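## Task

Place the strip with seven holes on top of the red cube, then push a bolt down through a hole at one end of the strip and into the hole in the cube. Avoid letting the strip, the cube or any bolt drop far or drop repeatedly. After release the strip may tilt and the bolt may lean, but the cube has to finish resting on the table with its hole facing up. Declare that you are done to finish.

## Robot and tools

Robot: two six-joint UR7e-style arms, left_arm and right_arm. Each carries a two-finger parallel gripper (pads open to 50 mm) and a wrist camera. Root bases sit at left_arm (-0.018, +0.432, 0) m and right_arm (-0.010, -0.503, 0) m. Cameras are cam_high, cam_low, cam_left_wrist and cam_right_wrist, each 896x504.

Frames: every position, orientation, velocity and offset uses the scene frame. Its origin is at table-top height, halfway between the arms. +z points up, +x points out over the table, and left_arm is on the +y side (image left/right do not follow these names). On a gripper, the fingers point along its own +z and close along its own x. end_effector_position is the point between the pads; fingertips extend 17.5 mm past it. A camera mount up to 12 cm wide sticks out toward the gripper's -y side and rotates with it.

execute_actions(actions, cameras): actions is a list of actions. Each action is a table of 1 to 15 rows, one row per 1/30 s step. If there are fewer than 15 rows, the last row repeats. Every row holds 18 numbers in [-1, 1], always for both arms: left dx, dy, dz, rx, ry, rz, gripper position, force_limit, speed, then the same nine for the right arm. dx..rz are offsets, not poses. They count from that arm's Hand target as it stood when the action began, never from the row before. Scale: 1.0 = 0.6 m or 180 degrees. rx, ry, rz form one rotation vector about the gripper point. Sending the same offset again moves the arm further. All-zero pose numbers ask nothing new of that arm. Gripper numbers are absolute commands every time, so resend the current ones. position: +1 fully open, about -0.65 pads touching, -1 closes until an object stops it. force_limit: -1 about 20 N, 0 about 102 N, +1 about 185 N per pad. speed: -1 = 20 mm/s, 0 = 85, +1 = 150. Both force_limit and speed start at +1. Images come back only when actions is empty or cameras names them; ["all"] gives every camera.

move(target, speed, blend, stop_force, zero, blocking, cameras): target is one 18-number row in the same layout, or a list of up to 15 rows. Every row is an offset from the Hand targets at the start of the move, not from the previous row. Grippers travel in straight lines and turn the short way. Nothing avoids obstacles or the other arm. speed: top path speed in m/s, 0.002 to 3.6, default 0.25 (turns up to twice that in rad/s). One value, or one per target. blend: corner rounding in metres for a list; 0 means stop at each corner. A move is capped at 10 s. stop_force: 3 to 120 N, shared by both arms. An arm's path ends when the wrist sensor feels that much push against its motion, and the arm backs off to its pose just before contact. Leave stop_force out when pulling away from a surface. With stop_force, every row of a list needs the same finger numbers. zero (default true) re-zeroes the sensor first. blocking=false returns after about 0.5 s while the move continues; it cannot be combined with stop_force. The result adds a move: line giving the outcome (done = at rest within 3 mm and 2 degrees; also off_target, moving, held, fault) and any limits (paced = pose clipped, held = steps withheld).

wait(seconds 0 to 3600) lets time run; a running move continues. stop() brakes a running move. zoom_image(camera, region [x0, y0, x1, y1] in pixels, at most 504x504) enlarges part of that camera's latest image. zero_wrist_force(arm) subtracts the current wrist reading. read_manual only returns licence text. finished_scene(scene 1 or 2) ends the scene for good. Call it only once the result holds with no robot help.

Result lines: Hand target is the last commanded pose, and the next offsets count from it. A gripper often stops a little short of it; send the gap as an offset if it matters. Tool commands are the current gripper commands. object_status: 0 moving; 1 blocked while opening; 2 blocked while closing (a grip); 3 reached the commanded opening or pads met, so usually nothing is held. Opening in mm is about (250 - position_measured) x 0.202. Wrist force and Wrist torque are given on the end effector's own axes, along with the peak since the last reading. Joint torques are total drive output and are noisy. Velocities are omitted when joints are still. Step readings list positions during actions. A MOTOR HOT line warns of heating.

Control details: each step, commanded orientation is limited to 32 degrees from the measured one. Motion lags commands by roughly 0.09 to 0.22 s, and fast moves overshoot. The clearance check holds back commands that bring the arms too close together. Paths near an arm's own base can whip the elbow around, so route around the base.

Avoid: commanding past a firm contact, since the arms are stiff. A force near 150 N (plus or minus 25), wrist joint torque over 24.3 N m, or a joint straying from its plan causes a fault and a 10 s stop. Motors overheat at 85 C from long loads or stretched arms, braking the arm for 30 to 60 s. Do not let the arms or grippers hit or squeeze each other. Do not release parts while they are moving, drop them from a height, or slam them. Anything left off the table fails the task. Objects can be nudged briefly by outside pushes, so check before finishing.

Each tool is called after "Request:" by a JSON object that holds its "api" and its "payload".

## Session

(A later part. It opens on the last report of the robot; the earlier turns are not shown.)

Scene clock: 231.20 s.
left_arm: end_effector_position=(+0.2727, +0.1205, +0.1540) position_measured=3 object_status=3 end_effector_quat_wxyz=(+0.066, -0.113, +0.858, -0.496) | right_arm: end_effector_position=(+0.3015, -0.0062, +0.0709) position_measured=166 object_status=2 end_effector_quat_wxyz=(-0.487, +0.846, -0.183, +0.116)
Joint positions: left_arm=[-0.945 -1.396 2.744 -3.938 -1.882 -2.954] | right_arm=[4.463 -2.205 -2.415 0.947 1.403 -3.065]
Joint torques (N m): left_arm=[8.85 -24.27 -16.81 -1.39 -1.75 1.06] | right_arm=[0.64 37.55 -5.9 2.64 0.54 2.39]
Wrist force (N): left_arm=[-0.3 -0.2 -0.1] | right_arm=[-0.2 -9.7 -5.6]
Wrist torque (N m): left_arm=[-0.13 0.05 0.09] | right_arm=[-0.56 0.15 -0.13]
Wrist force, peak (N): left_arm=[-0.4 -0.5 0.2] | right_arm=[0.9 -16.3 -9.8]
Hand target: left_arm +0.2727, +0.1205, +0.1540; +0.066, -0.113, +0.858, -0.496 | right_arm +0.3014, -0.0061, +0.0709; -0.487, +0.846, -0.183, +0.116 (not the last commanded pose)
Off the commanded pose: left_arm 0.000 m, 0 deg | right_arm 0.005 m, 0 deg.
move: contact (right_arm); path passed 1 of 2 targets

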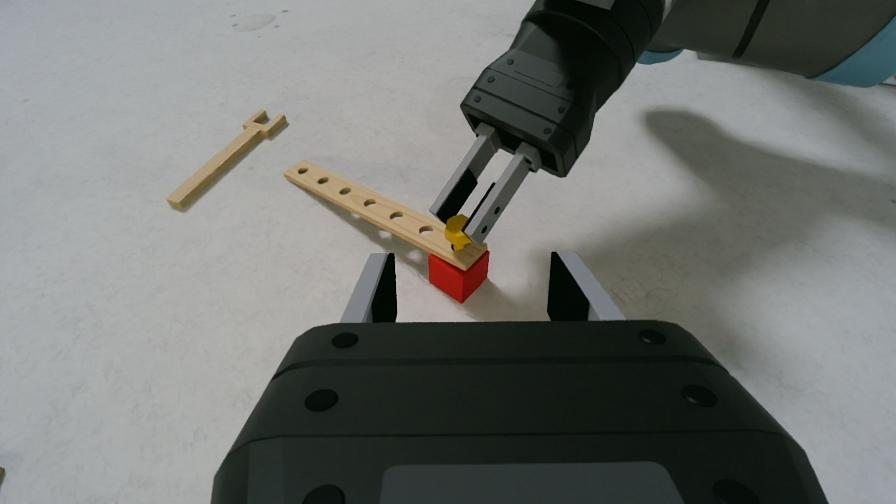

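Request:
{"api": "move", "payload": {"target": [[0,0,0,0,0,0,1,-0.7,-0.5,0,0,0.0008,0,0,0,-1,-0.6,-0.4],[0,0,0,0,0,0,1,-0.7,-0.5,0,0,0.0008,0,0,0,1,-0.6,-1],[0,0,0,0,0,0,1,-0.7,-0.5,-0.0281,-0.0586,0.0382,0,0,0,1,-0.6,-1]], "speed": [0.01,0.05,0.06], "cameras": ["cam_low","cam_left_wrist","cam_right_wrist"]}}

Request:
{"api": "zoom_image", "payload": {"camera": "cam_left_wrist", "region": [415, 200, 515, 320]}}

Request:
{"api": "zoom_image", "payload": {"camera": "cam_low", "region": [400, 285, 460, 335]}}

Request:
{"api": "zoom_image", "payload": {"camera": "cam_right_wrist", "region": [380, 140, 600, 330]}}

Scene clock: 242.77 s.
left_arm: end_effector_position=(+0.2727, +0.1205, +0.1540) position_measured=3 object_status=3 end_effector_quat_wxyz=(+0.066, -0.113, +0.858, -0.496) | right_arm: end_effector_position=(+0.2846, -0.0413, +0.0939) position_measured=3 object_status=3 end_effector_quat_wxyz=(-0.487, +0.846, -0.183, +0.116)
Joint positions: left_arm=[-0.945 -1.396 2.744 -3.938 -1.882 -2.954] | right_arm=[4.489 -2.104 -2.531 0.96 1.381 -3.052]
Joint torques (N m): left_arm=[8.58 -24.59 -16.79 -1.17 -1.95 0.9] | right_arm=[-8.34 21.13 12.47 1.81 1.36 -0.75]
Wrist force (N): left_arm=[-0.4 -0.2 0.0] | right_arm=[0.1 -1.6 -0.2]
Wrist torque (N m): left_arm=[-0.12 0.06 0.08] | right_arm=[-0.49 0.04 -0.11]
Wrist force, peak (N): left_arm=[-0.5 -0.5 0.1] | right_arm=[0.1 -10.5 -5.7]
Hand target: left_arm +0.2727, +0.1205, +0.1540; +0.066, -0.113, +0.858, -0.496 | right_arm +0.2846, -0.0413, +0.0939; -0.487, +0.846, -0.183, +0.116
Off the commanded pose: left_arm 0.000 m, 0 deg | right_arm 0.000 m, 0 deg.
move: done

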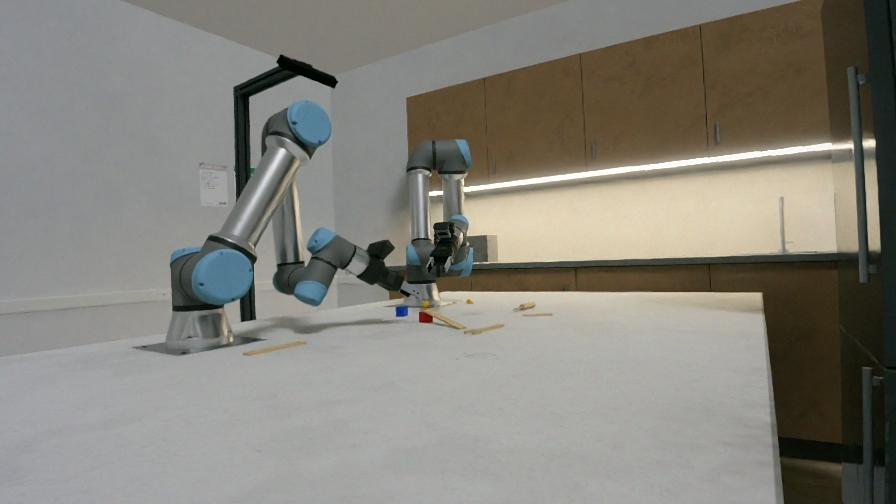

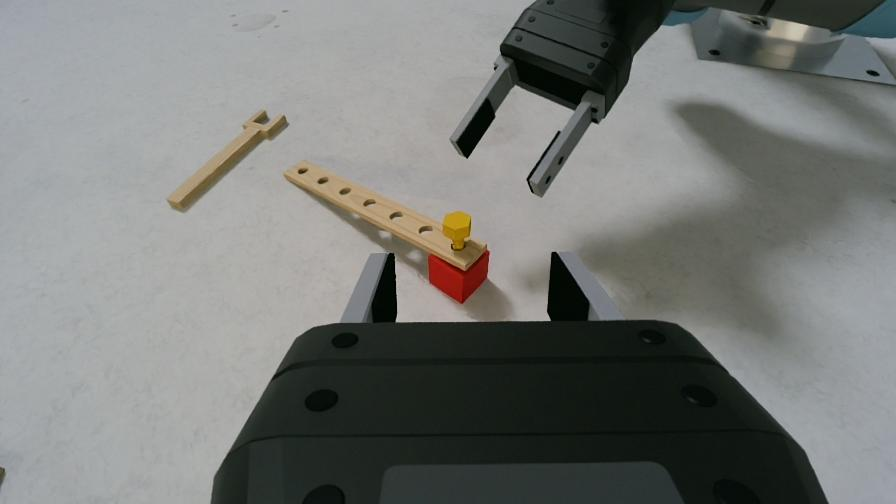

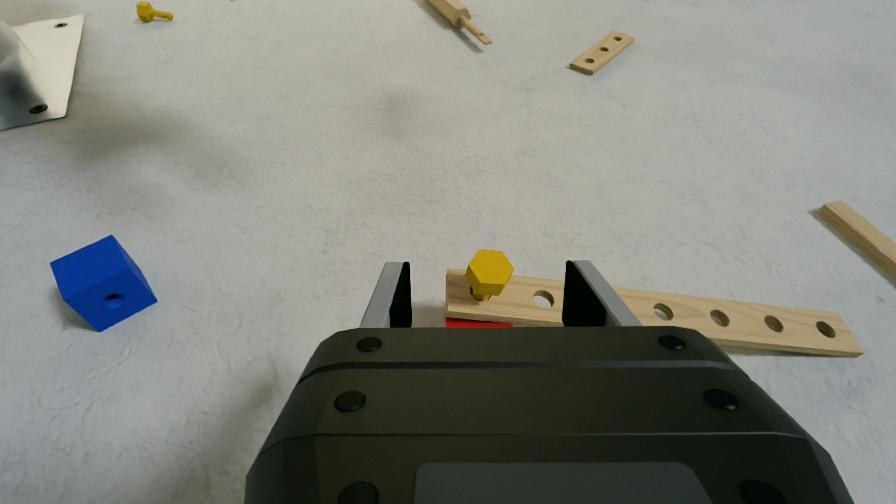

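Scaled by 4.200 from the camera's image (finer frame: 1280x720).

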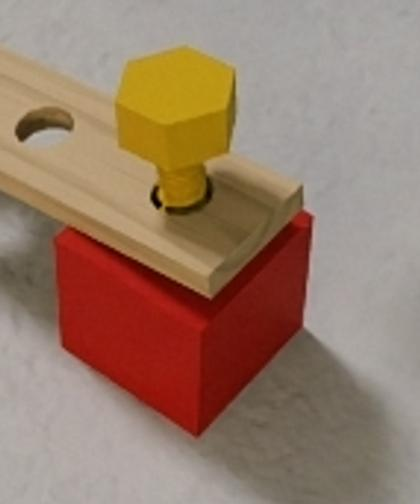

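Scaled by 8.400 from the camera's image (finer frame: 1280x720).

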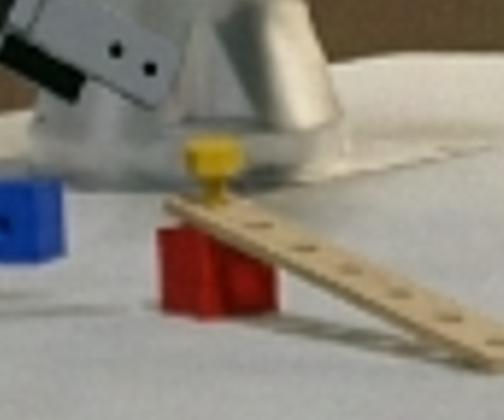

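Scaled by 2.291 from the camera's image (finer frame: 1280x720).

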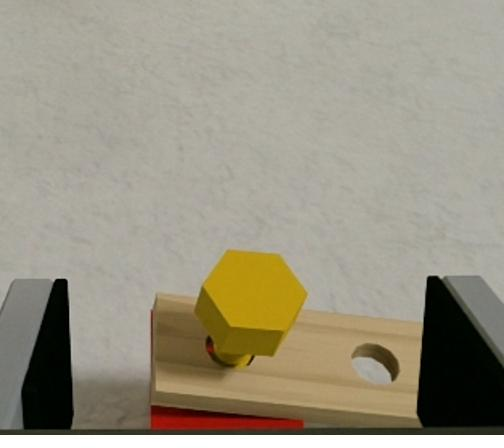

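Request:
{"api": "zoom_image", "payload": {"camera": "cam_left_wrist", "region": [435, 200, 485, 260]}}

Scaled by 8.400 from the camera's image (finer frame: 1280x720).

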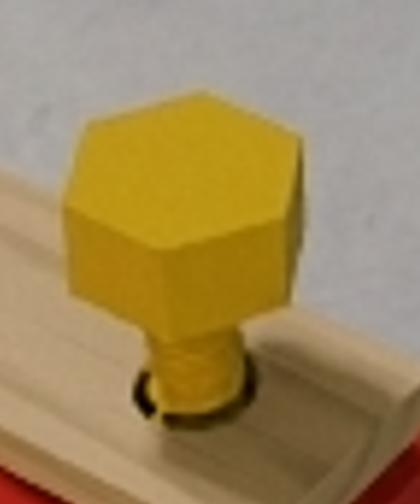

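Request:
{"api": "finished_scene", "payload": {"scene": 2}}

The scene is finished: the task was done.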